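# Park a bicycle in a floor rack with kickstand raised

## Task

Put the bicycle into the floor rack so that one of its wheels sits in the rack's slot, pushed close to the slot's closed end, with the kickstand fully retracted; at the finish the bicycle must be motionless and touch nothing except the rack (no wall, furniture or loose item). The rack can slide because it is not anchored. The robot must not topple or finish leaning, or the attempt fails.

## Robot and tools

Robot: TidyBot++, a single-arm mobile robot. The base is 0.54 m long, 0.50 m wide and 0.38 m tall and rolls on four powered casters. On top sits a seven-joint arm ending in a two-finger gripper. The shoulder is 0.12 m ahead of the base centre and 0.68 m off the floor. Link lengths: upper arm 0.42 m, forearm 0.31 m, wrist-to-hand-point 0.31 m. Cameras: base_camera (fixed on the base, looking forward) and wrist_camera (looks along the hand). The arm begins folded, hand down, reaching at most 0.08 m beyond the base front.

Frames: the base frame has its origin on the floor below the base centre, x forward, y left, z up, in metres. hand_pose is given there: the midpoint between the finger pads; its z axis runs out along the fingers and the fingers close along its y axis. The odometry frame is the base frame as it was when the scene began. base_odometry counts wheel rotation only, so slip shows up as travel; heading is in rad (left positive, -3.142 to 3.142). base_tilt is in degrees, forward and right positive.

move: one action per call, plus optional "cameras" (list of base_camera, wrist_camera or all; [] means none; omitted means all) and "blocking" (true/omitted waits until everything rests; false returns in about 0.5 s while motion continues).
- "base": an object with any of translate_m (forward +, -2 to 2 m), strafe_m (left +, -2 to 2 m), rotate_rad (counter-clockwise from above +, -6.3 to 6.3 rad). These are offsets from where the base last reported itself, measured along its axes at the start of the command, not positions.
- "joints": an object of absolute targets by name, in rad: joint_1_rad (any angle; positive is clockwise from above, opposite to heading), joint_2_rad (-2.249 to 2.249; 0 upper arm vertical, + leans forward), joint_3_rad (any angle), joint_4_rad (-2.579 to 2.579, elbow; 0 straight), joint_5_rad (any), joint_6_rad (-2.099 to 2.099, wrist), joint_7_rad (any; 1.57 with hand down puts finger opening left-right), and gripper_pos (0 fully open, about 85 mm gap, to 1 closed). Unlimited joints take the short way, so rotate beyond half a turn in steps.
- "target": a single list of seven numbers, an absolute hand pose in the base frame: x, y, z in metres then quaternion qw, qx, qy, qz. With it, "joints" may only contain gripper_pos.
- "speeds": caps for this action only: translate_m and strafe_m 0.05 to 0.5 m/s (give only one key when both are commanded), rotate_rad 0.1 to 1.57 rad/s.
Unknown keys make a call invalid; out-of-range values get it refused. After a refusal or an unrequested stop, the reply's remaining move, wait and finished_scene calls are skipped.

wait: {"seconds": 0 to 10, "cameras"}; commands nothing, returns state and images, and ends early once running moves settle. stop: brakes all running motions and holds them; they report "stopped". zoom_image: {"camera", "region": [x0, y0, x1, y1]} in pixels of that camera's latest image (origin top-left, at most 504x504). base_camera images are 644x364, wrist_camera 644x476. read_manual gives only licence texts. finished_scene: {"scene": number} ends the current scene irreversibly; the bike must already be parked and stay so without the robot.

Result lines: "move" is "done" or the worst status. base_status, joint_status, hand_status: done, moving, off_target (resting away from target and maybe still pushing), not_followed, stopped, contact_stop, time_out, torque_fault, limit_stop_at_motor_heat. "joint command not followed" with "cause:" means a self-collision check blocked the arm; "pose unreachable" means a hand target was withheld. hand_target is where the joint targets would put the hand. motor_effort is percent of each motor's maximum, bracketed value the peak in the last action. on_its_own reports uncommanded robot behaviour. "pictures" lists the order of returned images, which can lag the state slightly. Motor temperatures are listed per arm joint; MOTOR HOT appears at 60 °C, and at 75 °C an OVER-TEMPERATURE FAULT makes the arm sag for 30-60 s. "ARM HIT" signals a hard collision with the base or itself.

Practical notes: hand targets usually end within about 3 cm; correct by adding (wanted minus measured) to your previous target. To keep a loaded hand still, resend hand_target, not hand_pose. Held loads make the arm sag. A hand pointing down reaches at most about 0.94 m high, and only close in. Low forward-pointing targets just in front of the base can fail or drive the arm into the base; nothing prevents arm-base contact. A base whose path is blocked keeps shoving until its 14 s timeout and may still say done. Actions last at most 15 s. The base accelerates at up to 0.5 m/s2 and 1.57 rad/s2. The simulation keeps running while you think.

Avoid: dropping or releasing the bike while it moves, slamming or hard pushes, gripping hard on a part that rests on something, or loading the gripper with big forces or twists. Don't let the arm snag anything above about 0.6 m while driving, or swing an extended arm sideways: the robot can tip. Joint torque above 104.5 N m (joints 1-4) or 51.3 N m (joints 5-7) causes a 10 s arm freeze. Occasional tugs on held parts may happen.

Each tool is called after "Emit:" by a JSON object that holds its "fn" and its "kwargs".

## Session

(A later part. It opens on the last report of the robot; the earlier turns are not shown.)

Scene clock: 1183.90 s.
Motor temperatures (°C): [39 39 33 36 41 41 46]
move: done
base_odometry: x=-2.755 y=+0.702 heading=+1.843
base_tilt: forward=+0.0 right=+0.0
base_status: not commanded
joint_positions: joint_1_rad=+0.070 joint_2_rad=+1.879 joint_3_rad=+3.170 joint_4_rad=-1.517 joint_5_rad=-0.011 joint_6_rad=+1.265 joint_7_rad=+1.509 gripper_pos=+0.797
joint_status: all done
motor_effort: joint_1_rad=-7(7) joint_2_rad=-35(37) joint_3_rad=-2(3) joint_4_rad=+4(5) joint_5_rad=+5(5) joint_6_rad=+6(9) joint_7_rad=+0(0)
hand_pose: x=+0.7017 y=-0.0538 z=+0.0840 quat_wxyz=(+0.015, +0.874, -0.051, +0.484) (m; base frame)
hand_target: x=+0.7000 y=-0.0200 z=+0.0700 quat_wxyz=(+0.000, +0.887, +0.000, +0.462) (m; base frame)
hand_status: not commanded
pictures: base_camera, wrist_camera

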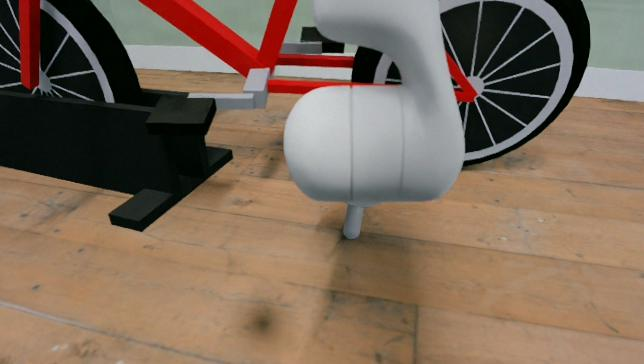

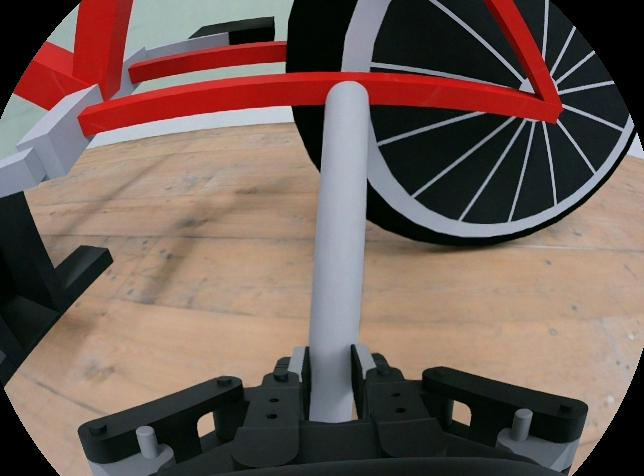

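Emit:
{"fn": "move", "kwargs": {"joints": {"gripper_pos": 0.93}, "cameras": []}}

Emit:
{"fn": "move", "kwargs": {"target": [0.705, -0.03, 0.12, 0.0, 0.887, 0.0, 0.462]}}

Scene clock: 1187.60 s.
Motor temperatures (°C): [39 39 33 36 41 41 46]
move: done
base_odometry: x=-2.755 y=+0.701 heading=+1.843
base_tilt: forward=+0.0 right=+0.0
base_status: not commanded
joint_positions: joint_1_rad=+0.067 joint_2_rad=+1.875 joint_3_rad=+3.170 joint_4_rad=-1.535 joint_5_rad=-0.011 joint_6_rad=+1.266 joint_7_rad=+1.509 gripper_pos=+0.929
joint_status: all done
motor_effort: joint_1_rad=-6(7) joint_2_rad=-32(35) joint_3_rad=-2(3) joint_4_rad=+7(12) joint_5_rad=+4(5) joint_6_rad=+2(5) joint_7_rad=+0(1)
hand_pose: x=+0.6961 y=-0.0523 z=+0.0836 quat_wxyz=(+0.015, +0.877, -0.050, +0.478) (m; base frame)
hand_target: x=+0.7000 y=-0.0200 z=+0.0700 quat_wxyz=(+0.000, +0.887, +0.000, +0.462) (m; base frame)
hand_status: not commanded
pictures: none
No camera images: "cameras" was empty.

Scene clock: 1188.93 s.
Motor temperatures (°C): [39 39 33 36 41 41 46]
move: off_target
base_odometry: x=-2.755 y=+0.702 heading=+1.843
base_tilt: forward=+0.0 right=+0.0
base_status: not commanded
joint_positions: joint_1_rad=+0.074 joint_2_rad=+1.777 joint_3_rad=+3.164 joint_4_rad=-1.615 joint_5_rad=+0.015 joint_6_rad=+1.251 joint_7_rad=+1.510 gripper_pos=+0.930
joint_status: not commanded
motor_effort: joint_1_rad=-1(5) joint_2_rad=-35(37) joint_3_rad=+1(2) joint_4_rad=-1(7) joint_5_rad=+0(4) joint_6_rad=+8(9) joint_7_rad=+0(0)
hand_pose: x=+0.7131 y=-0.0477 z=+0.1230 quat_wxyz=(+0.007, +0.876, -0.046, +0.480) (m; base frame)
hand_target: x=+0.7050 y=-0.0300 z=+0.1200 quat_wxyz=(+0.000, +0.887, +0.000, +0.462) (m; base frame)
hand_status: off_target (0.020 m and 5.8 deg from the pose sent, 0.044 m and 6.4 deg at the start)
pictures: base_camera, wrist_camera

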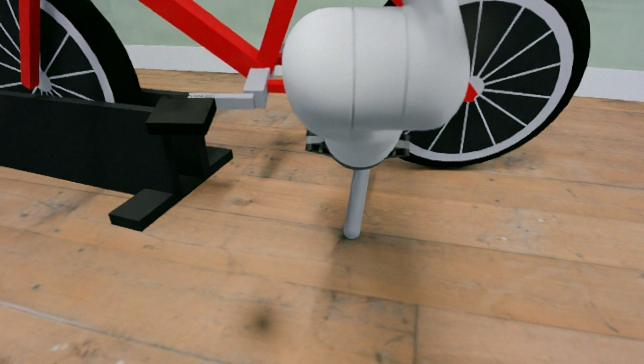

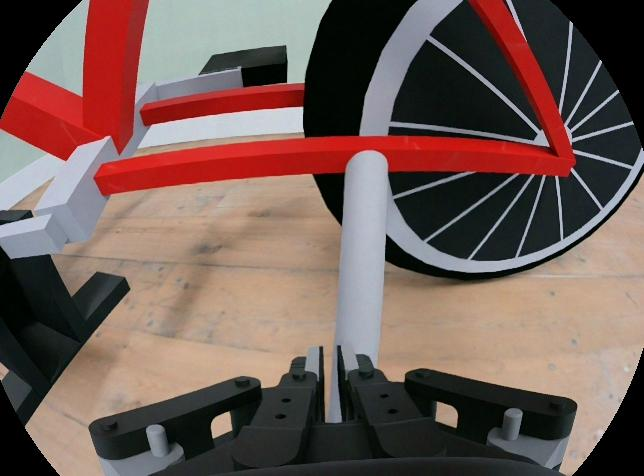

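Emit:
{"fn": "move", "kwargs": {"joints": {"gripper_pos": 0.45}, "target": [0.70, -0.02, 0.07, 0.0, 0.887, 0.0, 0.462]}}

Emit:
{"fn": "zoom_image", "kwargs": {"camera": "wrist_camera", "region": [200, 300, 460, 460]}}

Scene clock: 1194.23 s.
Motor temperatures (°C): [39 39 33 36 41 41 46]
move: off_target
base_odometry: x=-2.755 y=+0.702 heading=+1.843
base_tilt: forward=-0.1 right=+0.0
base_status: not commanded
joint_positions: joint_1_rad=+0.058 joint_2_rad=+1.876 joint_3_rad=+3.164 joint_4_rad=-1.525 joint_5_rad=+0.015 joint_6_rad=+1.251 joint_7_rad=+1.510 gripper_pos=+0.450
joint_status: all done
motor_effort: joint_1_rad=-1(1) joint_2_rad=-34(37) joint_3_rad=+1(2) joint_4_rad=-1(2) joint_5_rad=+0(0) joint_6_rad=+8(9) joint_7_rad=+0(0)
hand_pose: x=+0.6989 y=-0.0365 z=+0.0808 quat_wxyz=(+0.002, +0.879, -0.038, +0.476) (m; base frame)
hand_target: x=+0.7000 y=-0.0200 z=+0.0700 quat_wxyz=(+0.000, +0.887, +0.000, +0.462) (m; base frame)
hand_status: off_target (0.020 m and 4.8 deg from the pose sent, 0.061 m and 5.8 deg at the start)
pictures: base_camera, wrist_camera

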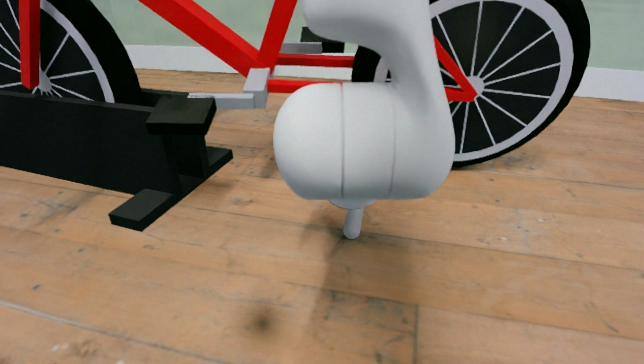

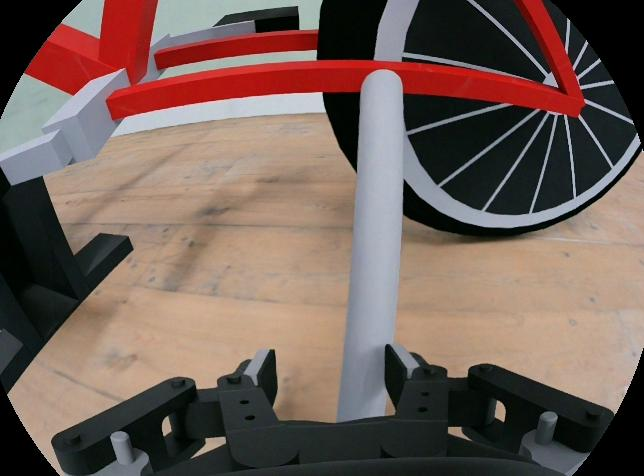

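Scaled by 1.938.

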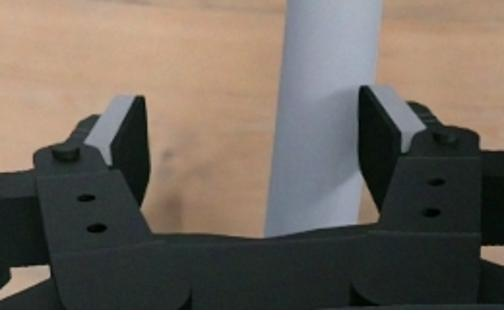

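Emit:
{"fn": "move", "kwargs": {"base": {"translate_m": 0.024, "strafe_m": -0.017}, "target": [0.70, -0.02, 0.06, 0.0, 0.887, 0.0, 0.462], "cameras": []}}

Emit:
{"fn": "move", "kwargs": {"joints": {"gripper_pos": 0.75}}}

Emit:
{"fn": "zoom_image", "kwargs": {"camera": "wrist_camera", "region": [200, 300, 460, 460]}}

Scene clock: 1203.50 s.
Motor temperatures (°C): [39 39 33 36 41 41 46]
move: off_target
base_odometry: x=-2.745 y=+0.729 heading=+1.843
base_tilt: forward=+0.0 right=+0.0
base_status: done
joint_positions: joint_1_rad=+0.056 joint_2_rad=+1.900 joint_3_rad=+3.164 joint_4_rad=-1.488 joint_5_rad=+0.015 joint_6_rad=+1.248 joint_7_rad=+1.510 gripper_pos=+0.450
joint_status: not commanded
motor_effort: joint_1_rad=-1(5) joint_2_rad=-34(36) joint_3_rad=+1(2) joint_4_rad=-1(2) joint_5_rad=+0(4) joint_6_rad=+8(9) joint_7_rad=+0(0)
hand_pose: x=+0.7012 y=-0.0357 z=+0.0727 quat_wxyz=(+0.001, +0.877, -0.037, +0.480) (m; base frame)
hand_target: x=+0.7000 y=-0.0200 z=+0.0600 quat_wxyz=(+0.000, +0.887, +0.000, +0.462) (m; base frame)
hand_status: off_target (0.020 m and 4.9 deg from the pose sent, 0.027 m and 4.8 deg at the start)
pictures: none
No camera images: "cameras" was empty.

Scene clock: 1204.20 s.
Motor temperatures (°C): [39 39 33 36 41 41 46]
move: done
base_odometry: x=-2.745 y=+0.729 heading=+1.843
base_tilt: forward=-0.1 right=+0.0
base_status: not commanded
joint_positions: joint_1_rad=+0.065 joint_2_rad=+1.900 joint_3_rad=+3.166 joint_4_rad=-1.488 joint_5_rad=+0.015 joint_6_rad=+1.248 joint_7_rad=+1.510 gripper_pos=+0.739
joint_status: all done
motor_effort: joint_1_rad=-6(9) joint_2_rad=-33(36) joint_3_rad=-1(4) joint_4_rad=+3(4) joint_5_rad=+5(8) joint_6_rad=+5(8) joint_7_rad=+2(2)
hand_pose: x=+0.7007 y=-0.0411 z=+0.0726 quat_wxyz=(+0.004, +0.877, -0.040, +0.480) (m; base frame)
hand_target: x=+0.7000 y=-0.0200 z=+0.0600 quat_wxyz=(+0.000, +0.887, +0.000, +0.462) (m; base frame)
hand_status: not commanded
pictures: base_camera, wrist_camera

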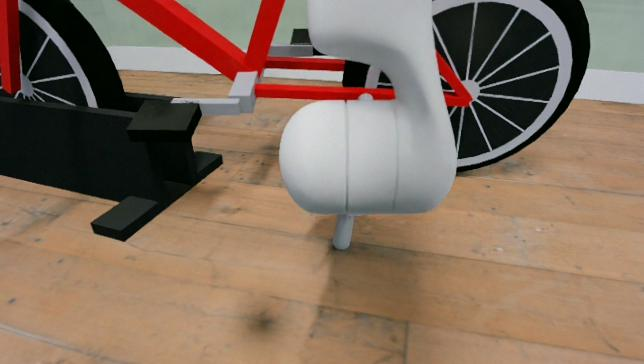

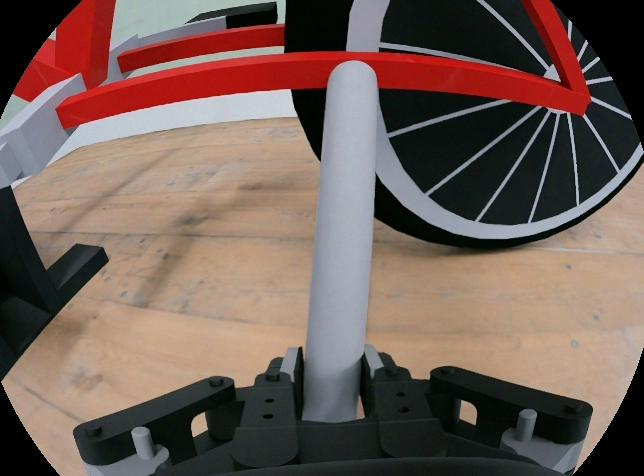

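Scaled by 1.938.

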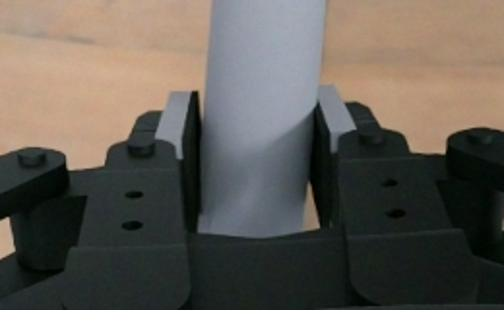

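Emit:
{"fn": "move", "kwargs": {"joints": {"gripper_pos": 0.88}, "cameras": ["wrist_camera"]}}

Scene clock: 1206.60 s.
Motor temperatures (°C): [39 39 33 36 41 41 46]
move: off_target
base_odometry: x=-2.745 y=+0.729 heading=+1.843
base_tilt: forward=+0.0 right=+0.1
base_status: not commanded
joint_positions: joint_1_rad=+0.065 joint_2_rad=+1.900 joint_3_rad=+3.166 joint_4_rad=-1.489 joint_5_rad=+0.015 joint_6_rad=+1.248 joint_7_rad=+1.510 gripper_pos=+0.758
joint_status: gripper_pos off_target (ended at +0.758, target +0.880)
motor_effort: joint_1_rad=-5(5) joint_2_rad=-32(34) joint_3_rad=+1(2) joint_4_rad=+6(6) joint_5_rad=+3(4) joint_6_rad=+3(4) joint_7_rad=+4(4)
hand_pose: x=+0.7006 y=-0.0413 z=+0.0725 quat_wxyz=(+0.004, +0.877, -0.040, +0.480) (m; base frame)
hand_target: x=+0.7000 y=-0.0200 z=+0.0600 quat_wxyz=(+0.000, +0.887, +0.000, +0.462) (m; base frame)
hand_status: not commanded
pictures: wrist_camera

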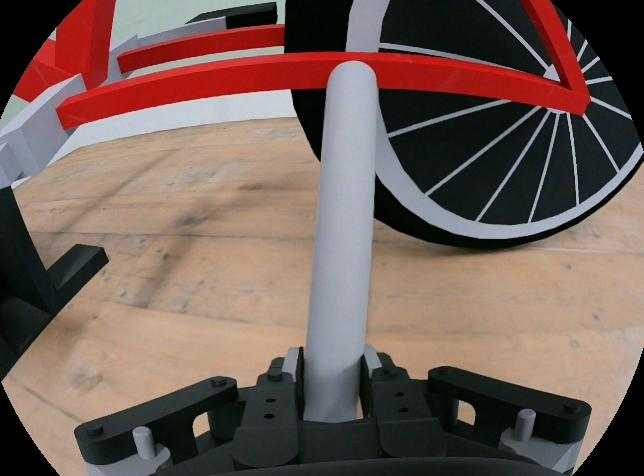

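Emit:
{"fn": "move", "kwargs": {"target": [0.705, -0.035, 0.085, 0.0, 0.887, 0.0, 0.462], "cameras": ["wrist_camera"]}}

Emit:
{"fn": "move", "kwargs": {"target": [0.71, -0.035, 0.11, 0.0, 0.887, 0.0, 0.462]}}

Scene clock: 1211.13 s.
Motor temperatures (°C): [39 39 33 36 41 41 46]
move: off_target
base_odometry: x=-2.745 y=+0.729 heading=+1.843
base_tilt: forward=-0.1 right=+0.0
base_status: not commanded
joint_positions: joint_1_rad=+0.084 joint_2_rad=+1.883 joint_3_rad=+3.153 joint_4_rad=-1.501 joint_5_rad=+0.034 joint_6_rad=+1.222 joint_7_rad=+1.511 gripper_pos=+0.762
joint_status: not commanded
motor_effort: joint_1_rad=+0(5) joint_2_rad=-37(38) joint_3_rad=+4(4) joint_4_rad=-2(5) joint_5_rad=+1(4) joint_6_rad=+10(11) joint_7_rad=+3(4)
hand_pose: x=+0.7003 y=-0.0423 z=+0.0734 quat_wxyz=(-0.002, +0.881, -0.047, +0.470) (m; base frame)
hand_target: x=+0.7050 y=-0.0350 z=+0.0850 quat_wxyz=(+0.000, +0.887, +0.000, +0.462) (m; base frame)
hand_status: off_target (0.014 m and 5.5 deg from the pose sent, 0.015 m and 5.2 deg at the start)
pictures: wrist_camera

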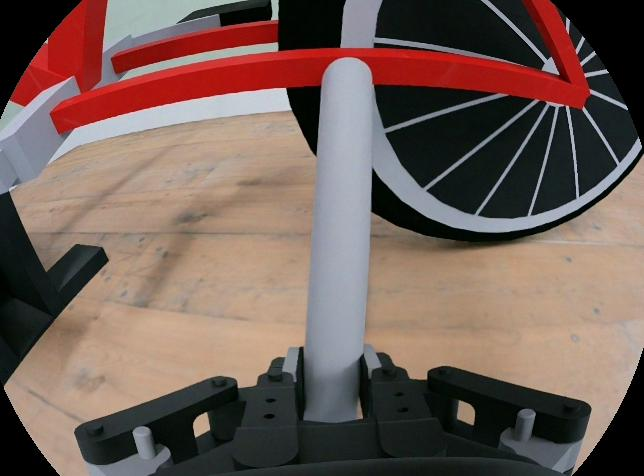

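Scene clock: 1211.93 s.
Motor temperatures (°C): [39 39 33 36 41 41 46]
move: off_target
base_odometry: x=-2.745 y=+0.729 heading=+1.843
base_tilt: forward=+0.0 right=+0.0
base_status: not commanded
joint_positions: joint_1_rad=+0.087 joint_2_rad=+1.855 joint_3_rad=+3.152 joint_4_rad=-1.522 joint_5_rad=+0.034 joint_6_rad=+1.178 joint_7_rad=+1.511 gripper_pos=+0.765
joint_status: not commanded
motor_effort: joint_1_rad=+0(1) joint_2_rad=-42(44) joint_3_rad=+4(4) joint_4_rad=-10(10) joint_5_rad=+1(2) joint_6_rad=+17(19) joint_7_rad=+3(4)
hand_pose: x=+0.6994 y=-0.0436 z=+0.0749 quat_wxyz=(-0.001, +0.890, -0.049, +0.454) (m; base frame)
hand_target: x=+0.7100 y=-0.0350 z=+0.1100 quat_wxyz=(+0.000, +0.887, +0.000, +0.462) (m; base frame)
hand_status: off_target (0.038 m and 5.7 deg from the pose sent, 0.039 m and 5.5 deg at the start)
pictures: base_camera, wrist_camera

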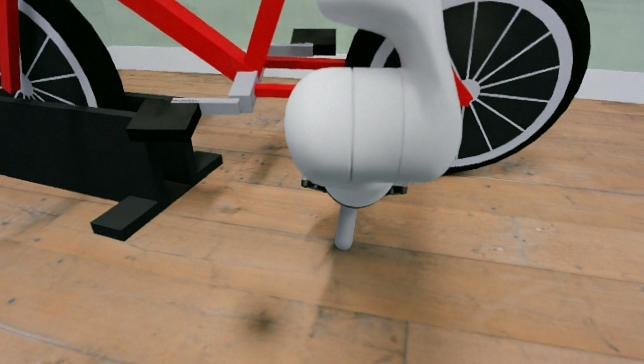

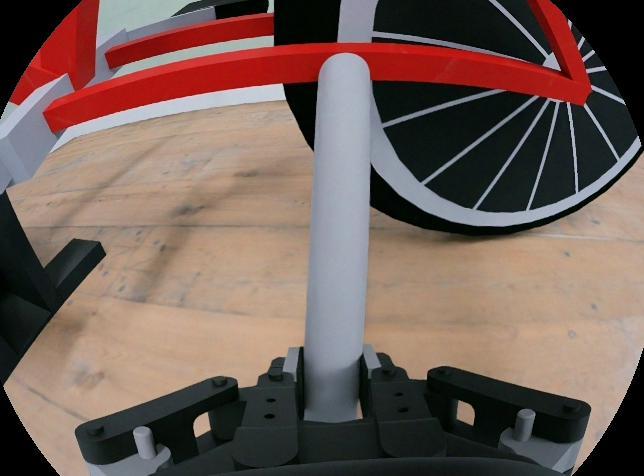

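Emit:
{"fn": "move", "kwargs": {"target": [0.72, -0.035, 0.14, 0.0, 0.887, 0.0, 0.462]}}

Scene clock: 1215.20 s.
Motor temperatures (°C): [39 39 33 36 41 41 46]
move: off_target
base_odometry: x=-2.745 y=+0.729 heading=+1.843
base_tilt: forward=+0.0 right=+0.1
base_status: not commanded
joint_positions: joint_1_rad=+0.094 joint_2_rad=+1.815 joint_3_rad=+3.152 joint_4_rad=-1.601 joint_5_rad=+0.034 joint_6_rad=+1.152 joint_7_rad=+1.511 gripper_pos=+0.767
joint_status: not commanded
motor_effort: joint_1_rad=-2(3) joint_2_rad=-48(51) joint_3_rad=+2(4) joint_4_rad=-9(10) joint_5_rad=+3(3) joint_6_rad=+19(21) joint_7_rad=+3(4)
hand_pose: x=+0.6797 y=-0.0467 z=+0.0786 quat_wxyz=(+0.000, +0.904, -0.054, +0.425) (m; base frame)
hand_target: x=+0.7200 y=-0.0350 z=+0.1400 quat_wxyz=(+0.000, +0.887, +0.000, +0.462) (m; base frame)
hand_status: off_target (0.074 m and 7.7 deg from the pose sent, 0.069 m and 5.7 deg at the start)
pictures: base_camera, wrist_camera

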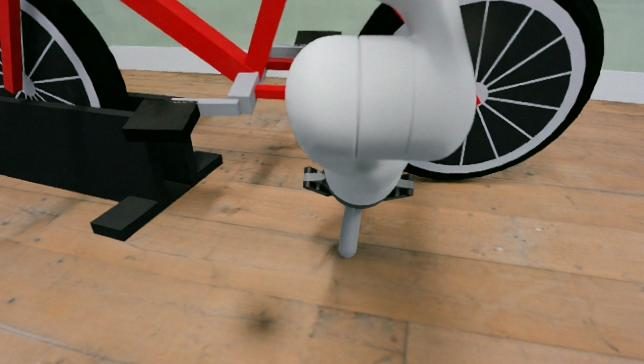

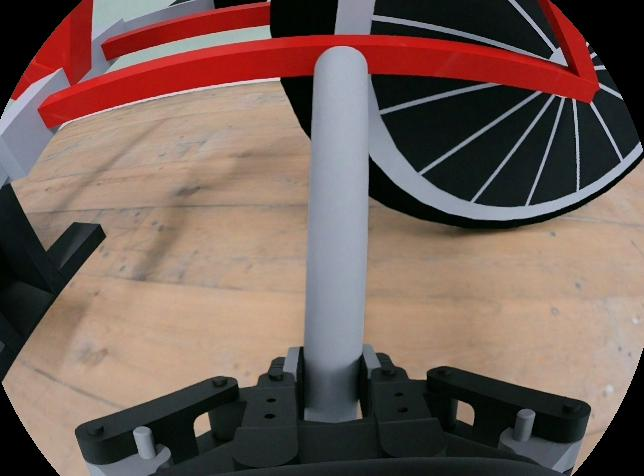

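Emit:
{"fn": "move", "kwargs": {"target": [0.695, -0.03, 0.065, 0.0, 0.893, 0.0, 0.450], "cameras": []}}

Emit:
{"fn": "move", "kwargs": {"joints": {"gripper_pos": 0.3}}}

Scene clock: 1221.90 s.
Motor temperatures (°C): [39 39 33 36 41 41 46]
move: off_target
base_odometry: x=-2.745 y=+0.729 heading=+1.843
base_tilt: forward=+0.0 right=+0.0
base_status: not commanded
joint_positions: joint_1_rad=+0.095 joint_2_rad=+1.838 joint_3_rad=+3.152 joint_4_rad=-1.579 joint_5_rad=+0.034 joint_6_rad=+1.171 joint_7_rad=+1.511 gripper_pos=+0.767
joint_status: not commanded
motor_effort: joint_1_rad=-3(7) joint_2_rad=-30(48) joint_3_rad=+4(4) joint_4_rad=+7(8) joint_5_rad=+3(5) joint_6_rad=+0(20) joint_7_rad=+4(5)
hand_pose: x=+0.6798 y=-0.0466 z=+0.0732 quat_wxyz=(+0.000, +0.900, -0.054, +0.433) (m; base frame)
hand_target: x=+0.6950 y=-0.0300 z=+0.0650 quat_wxyz=(+0.000, +0.893, +0.000, +0.450) (m; base frame)
hand_status: off_target (0.024 m and 6.5 deg from the pose sent, 0.026 m and 6.9 deg at the start)
pictures: none
No camera images: "cameras" was empty.

Scene clock: 1222.77 s.
Motor temperatures (°C): [39 39 33 36 41 41 46]
move: done
base_odometry: x=-2.745 y=+0.729 heading=+1.843
base_tilt: forward=+0.0 right=+0.0
base_status: not commanded
joint_positions: joint_1_rad=+0.079 joint_2_rad=+1.863 joint_3_rad=+3.152 joint_4_rad=-1.520 joint_5_rad=+0.043 joint_6_rad=+1.171 joint_7_rad=+1.523 gripper_pos=+0.300
joint_status: all done
motor_effort: joint_1_rad=-1(4) joint_2_rad=-34(35) joint_3_rad=+1(5) joint_4_rad=-1(7) joint_5_rad=+0(5) joint_6_rad=+8(8) joint_7_rad=+0(5)
hand_pose: x=+0.6948 y=-0.0364 z=+0.0692 quat_wxyz=(-0.003, +0.893, -0.037, +0.448) (m; base frame)
hand_target: x=+0.6950 y=-0.0300 z=+0.0650 quat_wxyz=(+0.000, +0.893, +0.000, +0.450) (m; base frame)
hand_status: not commanded
pictures: base_camera, wrist_camera

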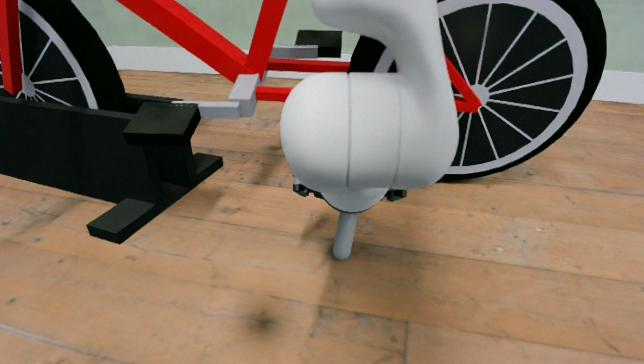

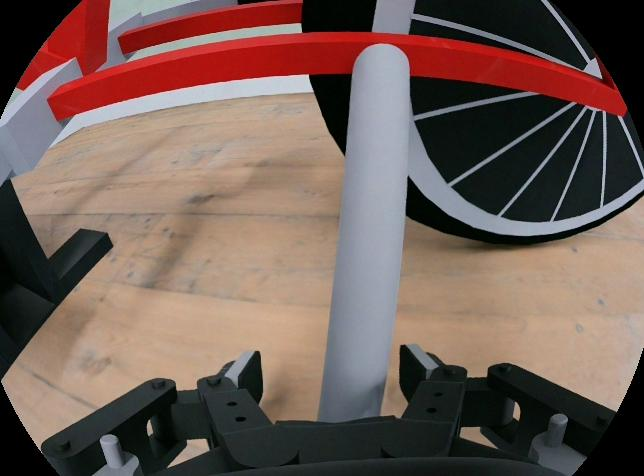

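Emit:
{"fn": "move", "kwargs": {"base": {"translate_m": -0.3}, "speeds": {"translate_m": 0.25}, "cameras": []}}

Emit:
{"fn": "move", "kwargs": {"target": [0.50, 0.0, 0.55, 0.0, 1.0, 0.05, 0.15], "cameras": []}}

Emit:
{"fn": "move", "kwargs": {"target": [0.60, 0.05, 0.78, 0.0, 1.0, 0.05, 0.05]}}

Scene clock: 1227.93 s.
Motor temperatures (°C): [39 39 33 36 41 41 46]
move: done
base_odometry: x=-2.664 y=+0.440 heading=+1.843
base_tilt: forward=+0.0 right=+0.0
base_status: done
joint_positions: joint_1_rad=+0.079 joint_2_rad=+1.872 joint_3_rad=+3.152 joint_4_rad=-1.520 joint_5_rad=+0.043 joint_6_rad=+1.171 joint_7_rad=+1.523 gripper_pos=+0.300
joint_status: not commanded
motor_effort: joint_1_rad=-1(2) joint_2_rad=-34(36) joint_3_rad=+1(2) joint_4_rad=-1(2) joint_5_rad=+0(1) joint_6_rad=+8(9) joint_7_rad=+0(0)
hand_pose: x=+0.6892 y=-0.0359 z=+0.0638 quat_wxyz=(-0.003, +0.895, -0.037, +0.444) (m; base frame)
hand_target: x=+0.6950 y=-0.0300 z=+0.0650 quat_wxyz=(+0.000, +0.893, +0.000, +0.450) (m; base frame)
hand_status: not commanded
pictures: none
No camera images: "cameras" was empty.

"target": qw, qx, qy, qz must be a unit quaternion (the sum of their squares is 1)

not run: a call was refused earlier in this reply.

Emit:
{"fn": "move", "kwargs": {"joints": {"joint_1_rad": -0.1, "joint_2_rad": 0.6, "joint_3_rad": 3.141, "joint_4_rad": -1.7, "joint_5_rad": 0.1, "joint_6_rad": -0.8, "joint_7_rad": 1.53}}}

Scene clock: 1235.53 s.
Motor temperatures (°C): [39 39 33 36 41 41 46]
move: done
base_odometry: x=-2.664 y=+0.440 heading=+1.843
base_tilt: forward=-0.1 right=+0.0
base_status: not commanded
joint_positions: joint_1_rad=-0.088 joint_2_rad=+0.621 joint_3_rad=+3.152 joint_4_rad=-1.671 joint_5_rad=+0.043 joint_6_rad=-0.722 joint_7_rad=+1.523 gripper_pos=+0.300
joint_status: all done
motor_effort: joint_1_rad=-1(2) joint_2_rad=-33(42) joint_3_rad=+1(3) joint_4_rad=+11(13) joint_5_rad=+1(2) joint_6_rad=+2(9) joint_7_rad=+0(1)
hand_pose: x=+0.6386 y=+0.0327 z=+0.5078 quat_wxyz=(+0.014, +0.997, +0.031, +0.065) (m; base frame)
hand_target: x=+0.6043 y=+0.0279 z=+0.5094 quat_wxyz=(+0.035, +0.997, +0.064, +0.023) (m; base frame)
hand_status: not commanded
pictures: base_camera, wrist_camera

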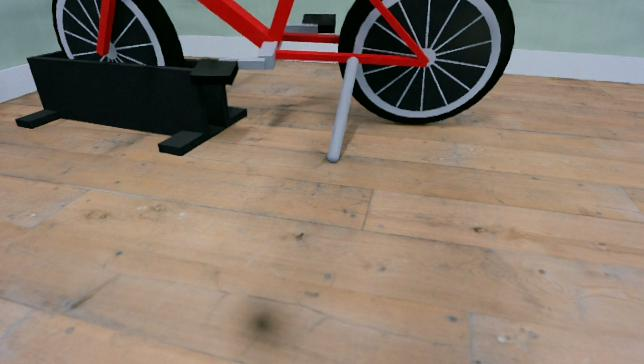

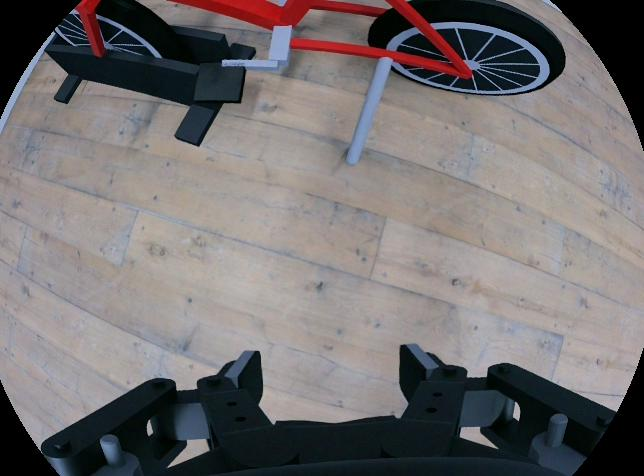

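Now raise the hand and drive sideways toward the handlebar.

Emit:
{"fn": "move", "kwargs": {"joints": {"joint_1_rad": -0.2, "joint_2_rad": 0.53, "joint_3_rad": 3.141, "joint_4_rad": -0.87, "joint_5_rad": 0.05, "joint_6_rad": -1.7, "joint_7_rad": 1.53, "gripper_pos": 0.2}, "base": {"strafe_m": 0.2}, "speeds": {"strafe_m": 0.3}}}

Scene clock: 1241.83 s.
Motor temperatures (°C): [39 39 33 36 41 41 46]
move: done
base_odometry: x=-2.857 y=+0.386 heading=+1.843
base_tilt: forward=-0.1 right=+0.0
base_status: done
joint_positions: joint_1_rad=-0.188 joint_2_rad=+0.554 joint_3_rad=+3.147 joint_4_rad=-0.894 joint_5_rad=+0.043 joint_6_rad=-1.622 joint_7_rad=+1.523 gripper_pos=+0.200
joint_status: all done
motor_effort: joint_1_rad=-1(4) joint_2_rad=-35(37) joint_3_rad=+2(4) joint_4_rad=+15(16) joint_5_rad=+1(2) joint_6_rad=+1(2) joint_7_rad=+0(1)
hand_pose: x=+0.6673 y=+0.0898 z=+0.7681 quat_wxyz=(+0.019, +0.997, +0.066, +0.038) (m; base frame)
hand_target: x=+0.6464 y=+0.0928 z=+0.7876 quat_wxyz=(+0.022, +0.997, +0.076, +0.024) (m; base frame)
hand_status: not commanded
pictures: base_camera, wrist_camera

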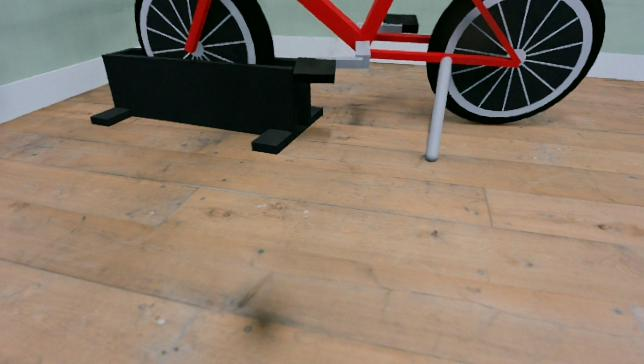

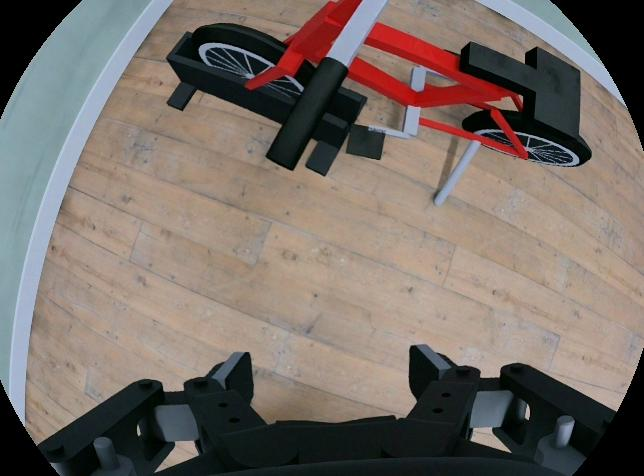

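Emit:
{"fn": "move", "kwargs": {"target": [0.65, 0.08, 0.80, 0.0134, 0.9835, -0.1734, 0.0505], "cameras": []}}

Emit:
{"fn": "move", "kwargs": {"base": {"translate_m": 0.15}, "speeds": {"translate_m": 0.2}}}

Scene clock: 1262.70 s.
Motor temperatures (°C): [39 39 33 36 41 41 46]
move: off_target
base_odometry: x=-2.857 y=+0.386 heading=+1.843
base_tilt: forward=+0.0 right=+0.0
base_status: not commanded
joint_positions: joint_1_rad=-0.219 joint_2_rad=+0.521 joint_3_rad=+3.228 joint_4_rad=-0.894 joint_5_rad=+0.043 joint_6_rad=-1.624 joint_7_rad=+1.157 gripper_pos=+0.200
joint_status: not commanded
motor_effort: joint_1_rad=-1(2) joint_2_rad=-34(36) joint_3_rad=+2(2) joint_4_rad=+14(16) joint_5_rad=+1(1) joint_6_rad=+2(2) joint_7_rad=+0(0)
hand_pose: x=+0.6667 y=+0.0722 z=+0.7871 quat_wxyz=(+0.027, +0.989, -0.135, +0.062) (m; base frame)
hand_target: x=+0.6500 y=+0.0800 z=+0.8000 quat_wxyz=(+0.013, +0.983, -0.173, +0.051) (m; base frame)
hand_status: off_target (0.022 m and 4.9 deg from the pose sent, 0.038 m and 27.6 deg at the start)
pictures: none
No camera images: "cameras" was empty.

Scene clock: 1264.20 s.
Motor temperatures (°C): [39 39 33 36 41 41 46]
move: done
base_odometry: x=-2.897 y=+0.531 heading=+1.844
base_tilt: forward=+0.0 right=+0.0
base_status: done
joint_positions: joint_1_rad=-0.221 joint_2_rad=+0.513 joint_3_rad=+3.228 joint_4_rad=-0.894 joint_5_rad=+0.043 joint_6_rad=-1.624 joint_7_rad=+1.157 gripper_pos=+0.200
joint_status: not commanded
motor_effort: joint_1_rad=-1(1) joint_2_rad=-33(37) joint_3_rad=+2(3) joint_4_rad=+15(16) joint_5_rad=+1(1) joint_6_rad=+1(2) joint_7_rad=+0(0)
hand_pose: x=+0.6658 y=+0.0730 z=+0.7911 quat_wxyz=(+0.026, +0.988, -0.134, +0.065) (m; base frame)
hand_target: x=+0.6500 y=+0.0800 z=+0.8000 quat_wxyz=(+0.013, +0.983, -0.173, +0.051) (m; base frame)
hand_status: not commanded
pictures: base_camera, wrist_camera

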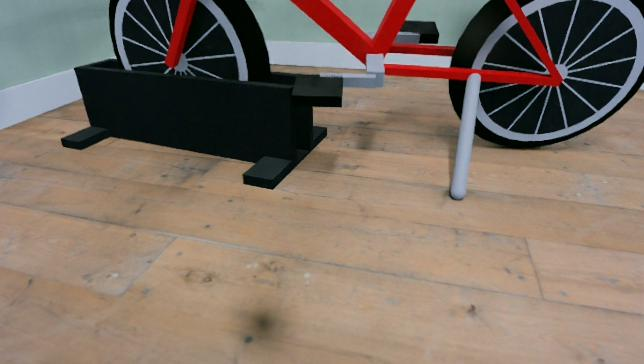

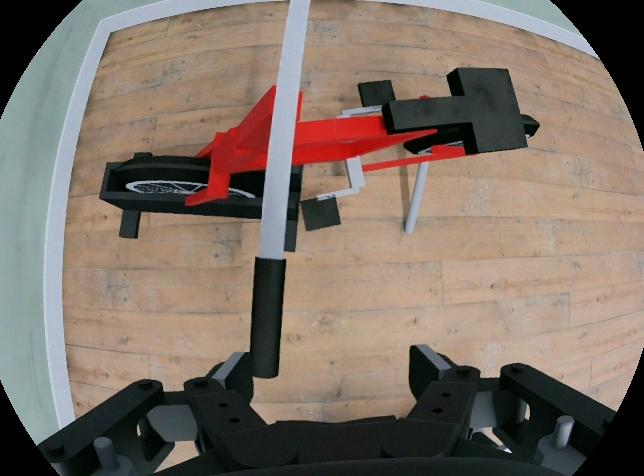

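Emit:
{"fn": "move", "kwargs": {"target": [0.64, 0.086, 0.795, 0.0112, 0.9750, -0.2161, 0.0510], "base": {"translate_m": 0.125}, "speeds": {"translate_m": 0.15}}}

Scene clock: 1275.57 s.
Motor temperatures (°C): [39 39 33 36 41 41 46]
move: off_target
base_odometry: x=-2.931 y=+0.651 heading=+1.844
base_tilt: forward=+0.0 right=-0.1
base_status: done
joint_positions: joint_1_rad=-0.243 joint_2_rad=+0.488 joint_3_rad=+3.231 joint_4_rad=-0.927 joint_5_rad=+0.043 joint_6_rad=-1.624 joint_7_rad=+1.054 gripper_pos=+0.200
joint_status: not commanded
motor_effort: joint_1_rad=-1(2) joint_2_rad=-33(36) joint_3_rad=+1(3) joint_4_rad=+15(16) joint_5_rad=+1(1) joint_6_rad=+1(4) joint_7_rad=+0(0)
hand_pose: x=+0.6533 y=+0.0807 z=+0.7933 quat_wxyz=(+0.023, +0.982, -0.177, +0.063) (m; base frame)
hand_target: x=+0.6400 y=+0.0860 z=+0.7950 quat_wxyz=(+0.011, +0.975, -0.216, +0.051) (m; base frame)
hand_status: off_target (0.014 m and 5.0 deg from the pose sent, 0.029 m and 9.8 deg at the start)
pictures: base_camera, wrist_camera

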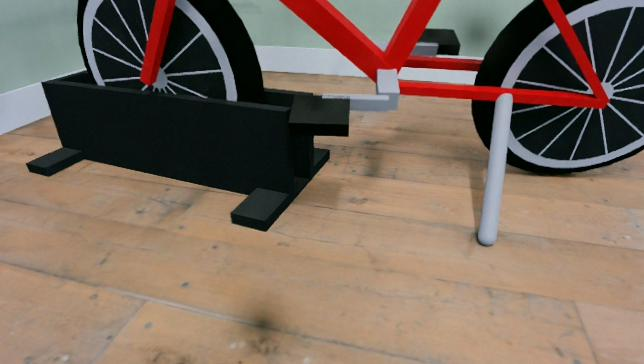

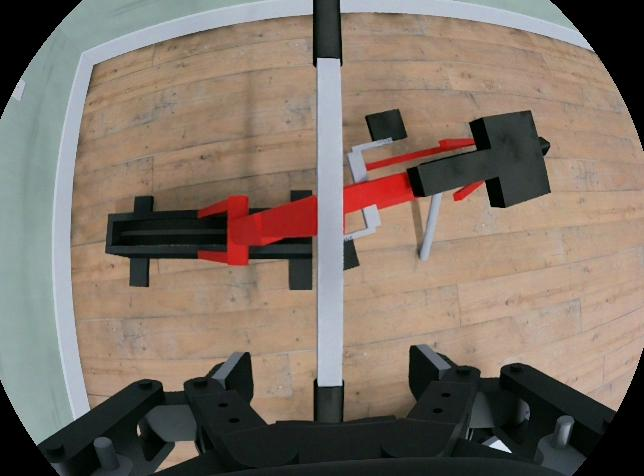

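Emit:
{"fn": "move", "kwargs": {"target": [0.645, 0.086, 0.72, 0.0112, 0.9750, -0.2161, 0.0510], "cameras": []}}

Emit:
{"fn": "move", "kwargs": {"target": [0.655, 0.086, 0.668, 0.0112, 0.9750, -0.2161, 0.0510]}}

Scene clock: 1281.60 s.
Motor temperatures (°C): [39 39 33 36 41 41 46]
move: off_target
base_odometry: x=-2.931 y=+0.651 heading=+1.844
base_tilt: forward=-0.1 right=+0.1
base_status: not commanded
joint_positions: joint_1_rad=-0.246 joint_2_rad=+0.488 joint_3_rad=+3.234 joint_4_rad=-1.152 joint_5_rad=+0.043 joint_6_rad=-1.481 joint_7_rad=+1.050 gripper_pos=+0.200
joint_status: not commanded
motor_effort: joint_1_rad=-1(1) joint_2_rad=-33(34) joint_3_rad=+1(3) joint_4_rad=+14(17) joint_5_rad=+1(1) joint_6_rad=+0(2) joint_7_rad=+0(0)
hand_pose: x=+0.6318 y=+0.0749 z=+0.7214 quat_wxyz=(+0.037, +0.984, -0.175, +0.025) (m; base frame)
hand_target: x=+0.6450 y=+0.0860 z=+0.7200 quat_wxyz=(+0.011, +0.975, -0.216, +0.051) (m; base frame)
hand_status: off_target (0.017 m and 6.4 deg from the pose sent, 0.074 m and 5.0 deg at the start)
pictures: none
No camera images: "cameras" was empty.

Scene clock: 1282.80 s.
Motor temperatures (°C): [39 39 33 36 41 41 46]
move: off_target
base_odometry: x=-2.931 y=+0.651 heading=+1.844
base_tilt: forward=+0.1 right=+0.0
base_status: not commanded
joint_positions: joint_1_rad=-0.249 joint_2_rad=+0.517 joint_3_rad=+3.243 joint_4_rad=-1.249 joint_5_rad=+0.043 joint_6_rad=-1.342 joint_7_rad=+1.050 gripper_pos=+0.200
joint_status: not commanded
motor_effort: joint_1_rad=-1(1) joint_2_rad=-33(35) joint_3_rad=+2(3) joint_4_rad=+14(16) joint_5_rad=+1(1) joint_6_rad=+0(2) joint_7_rad=+0(0)
hand_pose: x=+0.6421 y=+0.0728 z=+0.6767 quat_wxyz=(+0.038, +0.983, -0.174, +0.032) (m; base frame)
hand_target: x=+0.6550 y=+0.0860 z=+0.6680 quat_wxyz=(+0.011, +0.975, -0.216, +0.051) (m; base frame)
hand_status: off_target (0.020 m and 6.2 deg from the pose sent, 0.059 m and 6.4 deg at the start)
pictures: base_camera, wrist_camera

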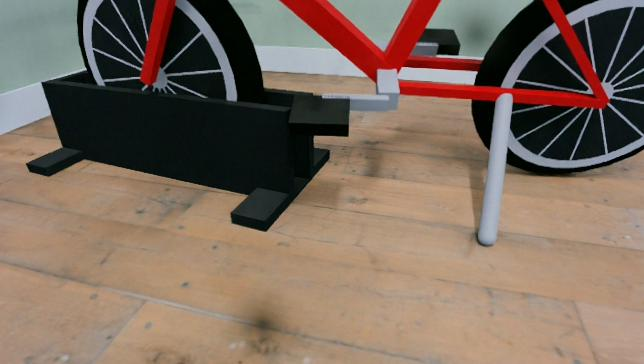

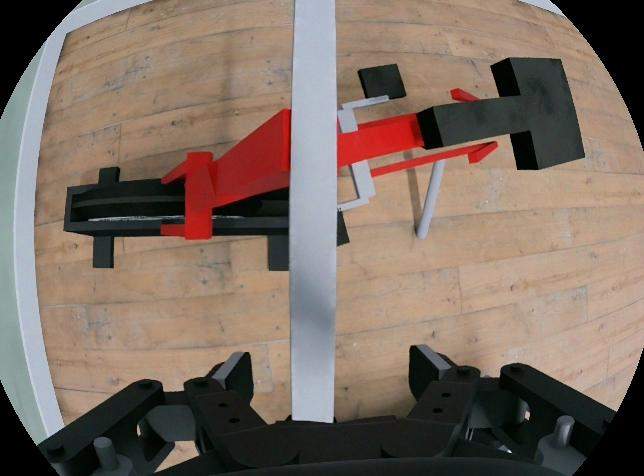

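Emit:
{"fn": "move", "kwargs": {"base": {"strafe_m": 0.007}, "cameras": []}}

Emit:
{"fn": "move", "kwargs": {"joints": {"gripper_pos": 1.0}}}

Scene clock: 1286.53 s.
Motor temperatures (°C): [39 39 33 36 41 41 46]
move: done
base_odometry: x=-2.938 y=+0.649 heading=+1.844
base_tilt: forward=+0.0 right=+0.0
base_status: done
joint_positions: joint_1_rad=-0.256 joint_2_rad=+0.517 joint_3_rad=+3.246 joint_4_rad=-1.249 joint_5_rad=+0.043 joint_6_rad=-1.340 joint_7_rad=+1.050 gripper_pos=+0.200
joint_status: not commanded
motor_effort: joint_1_rad=-1(4) joint_2_rad=-33(34) joint_3_rad=+3(3) joint_4_rad=+14(15) joint_5_rad=+1(1) joint_6_rad=+0(1) joint_7_rad=+0(0)
hand_pose: x=+0.6423 y=+0.0751 z=+0.6768 quat_wxyz=(+0.038, +0.984, -0.172, +0.033) (m; base frame)
hand_target: x=+0.6550 y=+0.0860 z=+0.6680 quat_wxyz=(+0.011, +0.975, -0.216, +0.051) (m; base frame)
hand_status: not commanded
pictures: none
No camera images: "cameras" was empty.

Scene clock: 1287.53 s.
Motor temperatures (°C): [39 39 33 36 41 41 46]
move: off_target
base_odometry: x=-2.938 y=+0.649 heading=+1.844
base_tilt: forward=+0.0 right=+0.0
base_status: not commanded
joint_positions: joint_1_rad=-0.256 joint_2_rad=+0.516 joint_3_rad=+3.246 joint_4_rad=-1.249 joint_5_rad=+0.043 joint_6_rad=-1.339 joint_7_rad=+1.039 gripper_pos=+0.837
joint_status: gripper_pos off_target (ended at +0.837, target +1.000)
motor_effort: joint_1_rad=+0(2) joint_2_rad=-31(34) joint_3_rad=+3(3) joint_4_rad=+14(15) joint_5_rad=+2(3) joint_6_rad=+1(2) joint_7_rad=+1(2)
hand_pose: x=+0.6425 y=+0.0755 z=+0.6773 quat_wxyz=(+0.037, +0.983, -0.177, +0.034) (m; base frame)
hand_target: x=+0.6550 y=+0.0860 z=+0.6680 quat_wxyz=(+0.011, +0.975, -0.216, +0.051) (m; base frame)
hand_status: not commanded
pictures: base_camera, wrist_camera

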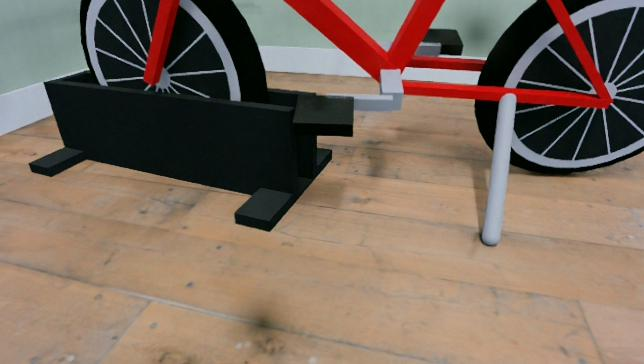

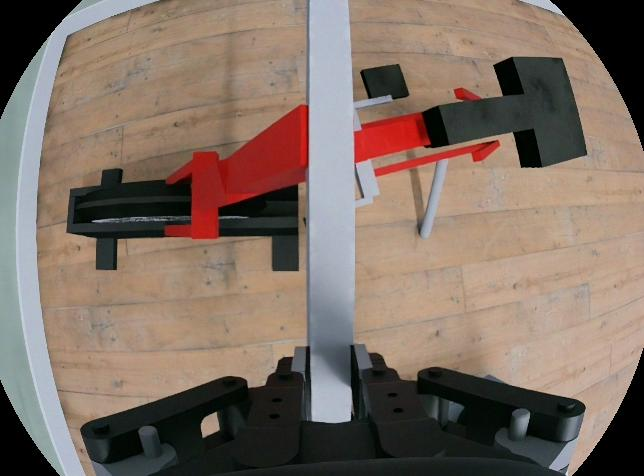

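Emit:
{"fn": "move", "kwargs": {"base": {"translate_m": 0.04}, "speeds": {"translate_m": 0.05}}}

Scene clock: 1291.27 s.
Motor temperatures (°C): [39 39 33 36 41 41 46]
move: done
base_odometry: x=-2.949 y=+0.688 heading=+1.844
base_tilt: forward=-0.1 right=+0.1
base_status: done
joint_positions: joint_1_rad=-0.270 joint_2_rad=+0.486 joint_3_rad=+3.246 joint_4_rad=-1.272 joint_5_rad=+0.042 joint_6_rad=-1.343 joint_7_rad=+1.039 gripper_pos=+0.837
joint_status: not commanded
motor_effort: joint_1_rad=+3(4) joint_2_rad=-26(32) joint_3_rad=+5(6) joint_4_rad=+18(19) joint_5_rad=+4(5) joint_6_rad=+11(14) joint_7_rad=+1(1)
hand_pose: x=+0.6321 y=+0.0809 z=+0.6858 quat_wxyz=(+0.035, +0.984, -0.171, +0.036) (m; base frame)
hand_target: x=+0.6550 y=+0.0860 z=+0.6680 quat_wxyz=(+0.011, +0.975, -0.216, +0.051) (m; base frame)
hand_status: not commanded
pictures: base_camera, wrist_camera

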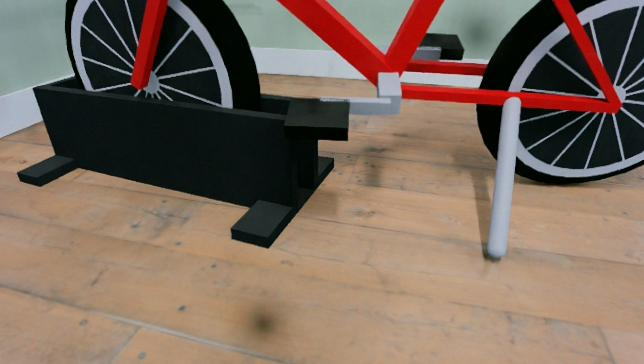

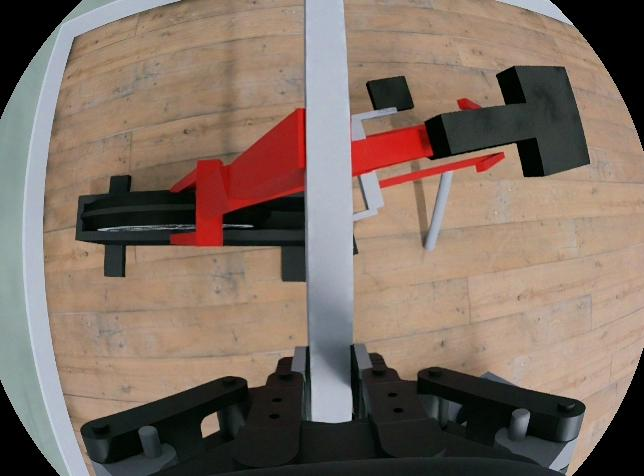

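Emit:
{"fn": "zoom_image", "kwargs": {"camera": "base_camera", "region": [440, 180, 560, 290]}}

Emit:
{"fn": "move", "kwargs": {"base": {"translate_m": 0.03}, "speeds": {"translate_m": 0.05}}}

Emit:
{"fn": "zoom_image", "kwargs": {"camera": "base_camera", "region": [440, 180, 560, 290]}}

Scaled by 4.200.

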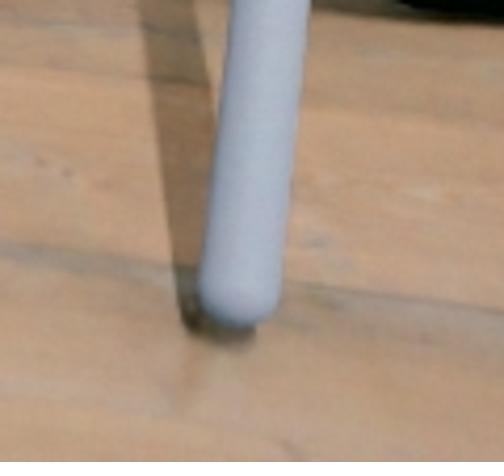

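Scene clock: 1296.47 s.
Motor temperatures (°C): [39 39 33 36 41 41 46]
move: done
base_odometry: x=-2.957 y=+0.716 heading=+1.844
base_tilt: forward=-0.1 right=+0.1
base_status: done
joint_positions: joint_1_rad=-0.270 joint_2_rad=+0.466 joint_3_rad=+3.246 joint_4_rad=-1.272 joint_5_rad=+0.042 joint_6_rad=-1.343 joint_7_rad=+1.037 gripper_pos=+0.837
joint_status: not commanded
motor_effort: joint_1_rad=+1(4) joint_2_rad=-20(26) joint_3_rad=+4(6) joint_4_rad=+17(20) joint_5_rad=+4(4) joint_6_rad=+14(16) joint_7_rad=+2(2)
hand_pose: x=+0.6315 y=+0.0808 z=+0.6959 quat_wxyz=(+0.030, +0.984, -0.172, +0.044) (m; base frame)
hand_target: x=+0.6550 y=+0.0860 z=+0.6680 quat_wxyz=(+0.011, +0.975, -0.216, +0.051) (m; base frame)
hand_status: not commanded
pictures: base_camera, wrist_camera

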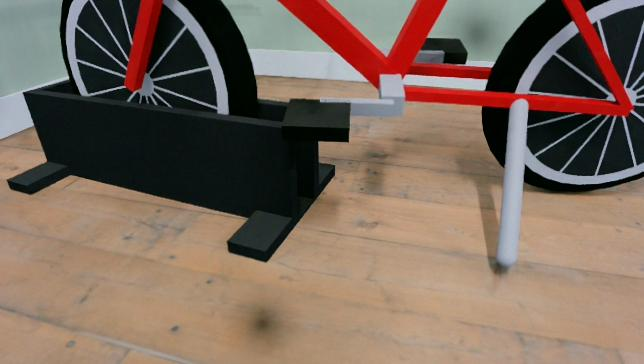

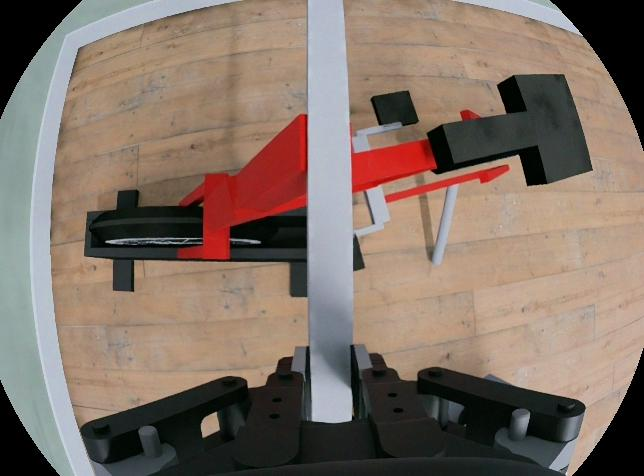

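Scaled by 4.200.

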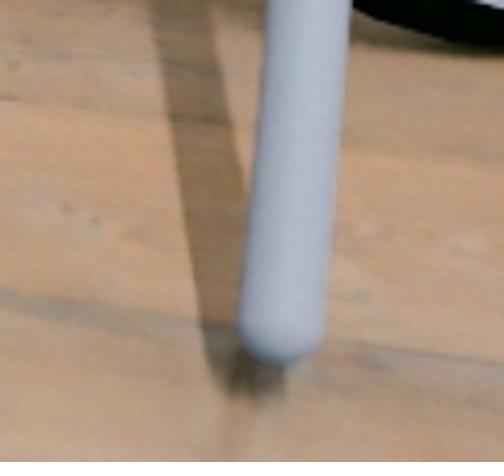

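Emit:
{"fn": "move", "kwargs": {"target": [0.640, 0.086, 0.700, 0.0112, 0.9750, -0.2161, 0.0510]}}

Scene clock: 1302.63 s.
Motor temperatures (°C): [39 39 33 36 41 41 46]
move: off_target
base_odometry: x=-2.957 y=+0.716 heading=+1.844
base_tilt: forward=-0.1 right=+0.0
base_status: not commanded
joint_positions: joint_1_rad=-0.270 joint_2_rad=+0.465 joint_3_rad=+3.246 joint_4_rad=-1.272 joint_5_rad=+0.042 joint_6_rad=-1.348 joint_7_rad=+1.032 gripper_pos=+0.837
joint_status: not commanded
motor_effort: joint_1_rad=+2(2) joint_2_rad=-29(31) joint_3_rad=+4(5) joint_4_rad=+18(20) joint_5_rad=+5(5) joint_6_rad=+9(14) joint_7_rad=+1(2)
hand_pose: x=+0.6299 y=+0.0805 z=+0.6961 quat_wxyz=(+0.031, +0.983, -0.175, +0.042) (m; base frame)
hand_target: x=+0.6400 y=+0.0860 z=+0.7000 quat_wxyz=(+0.011, +0.975, -0.216, +0.051) (m; base frame)
hand_status: off_target (0.012 m and 5.4 deg from the pose sent, 0.011 m and 5.6 deg at the start)
pictures: base_camera, wrist_camera

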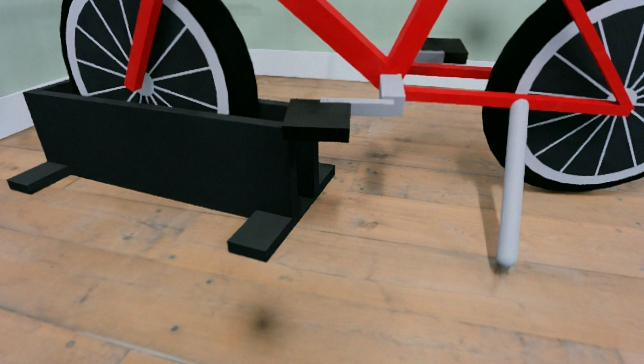

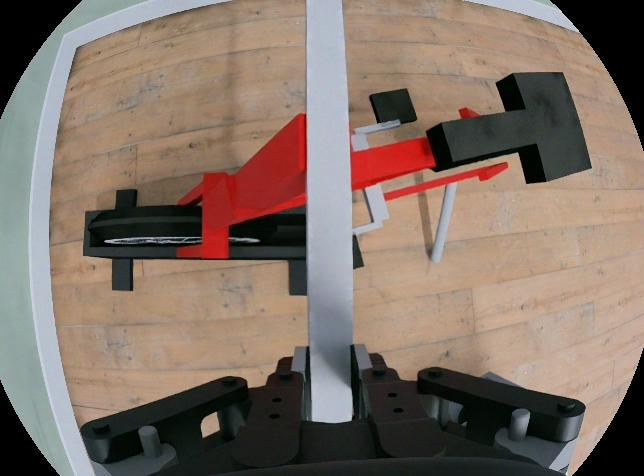

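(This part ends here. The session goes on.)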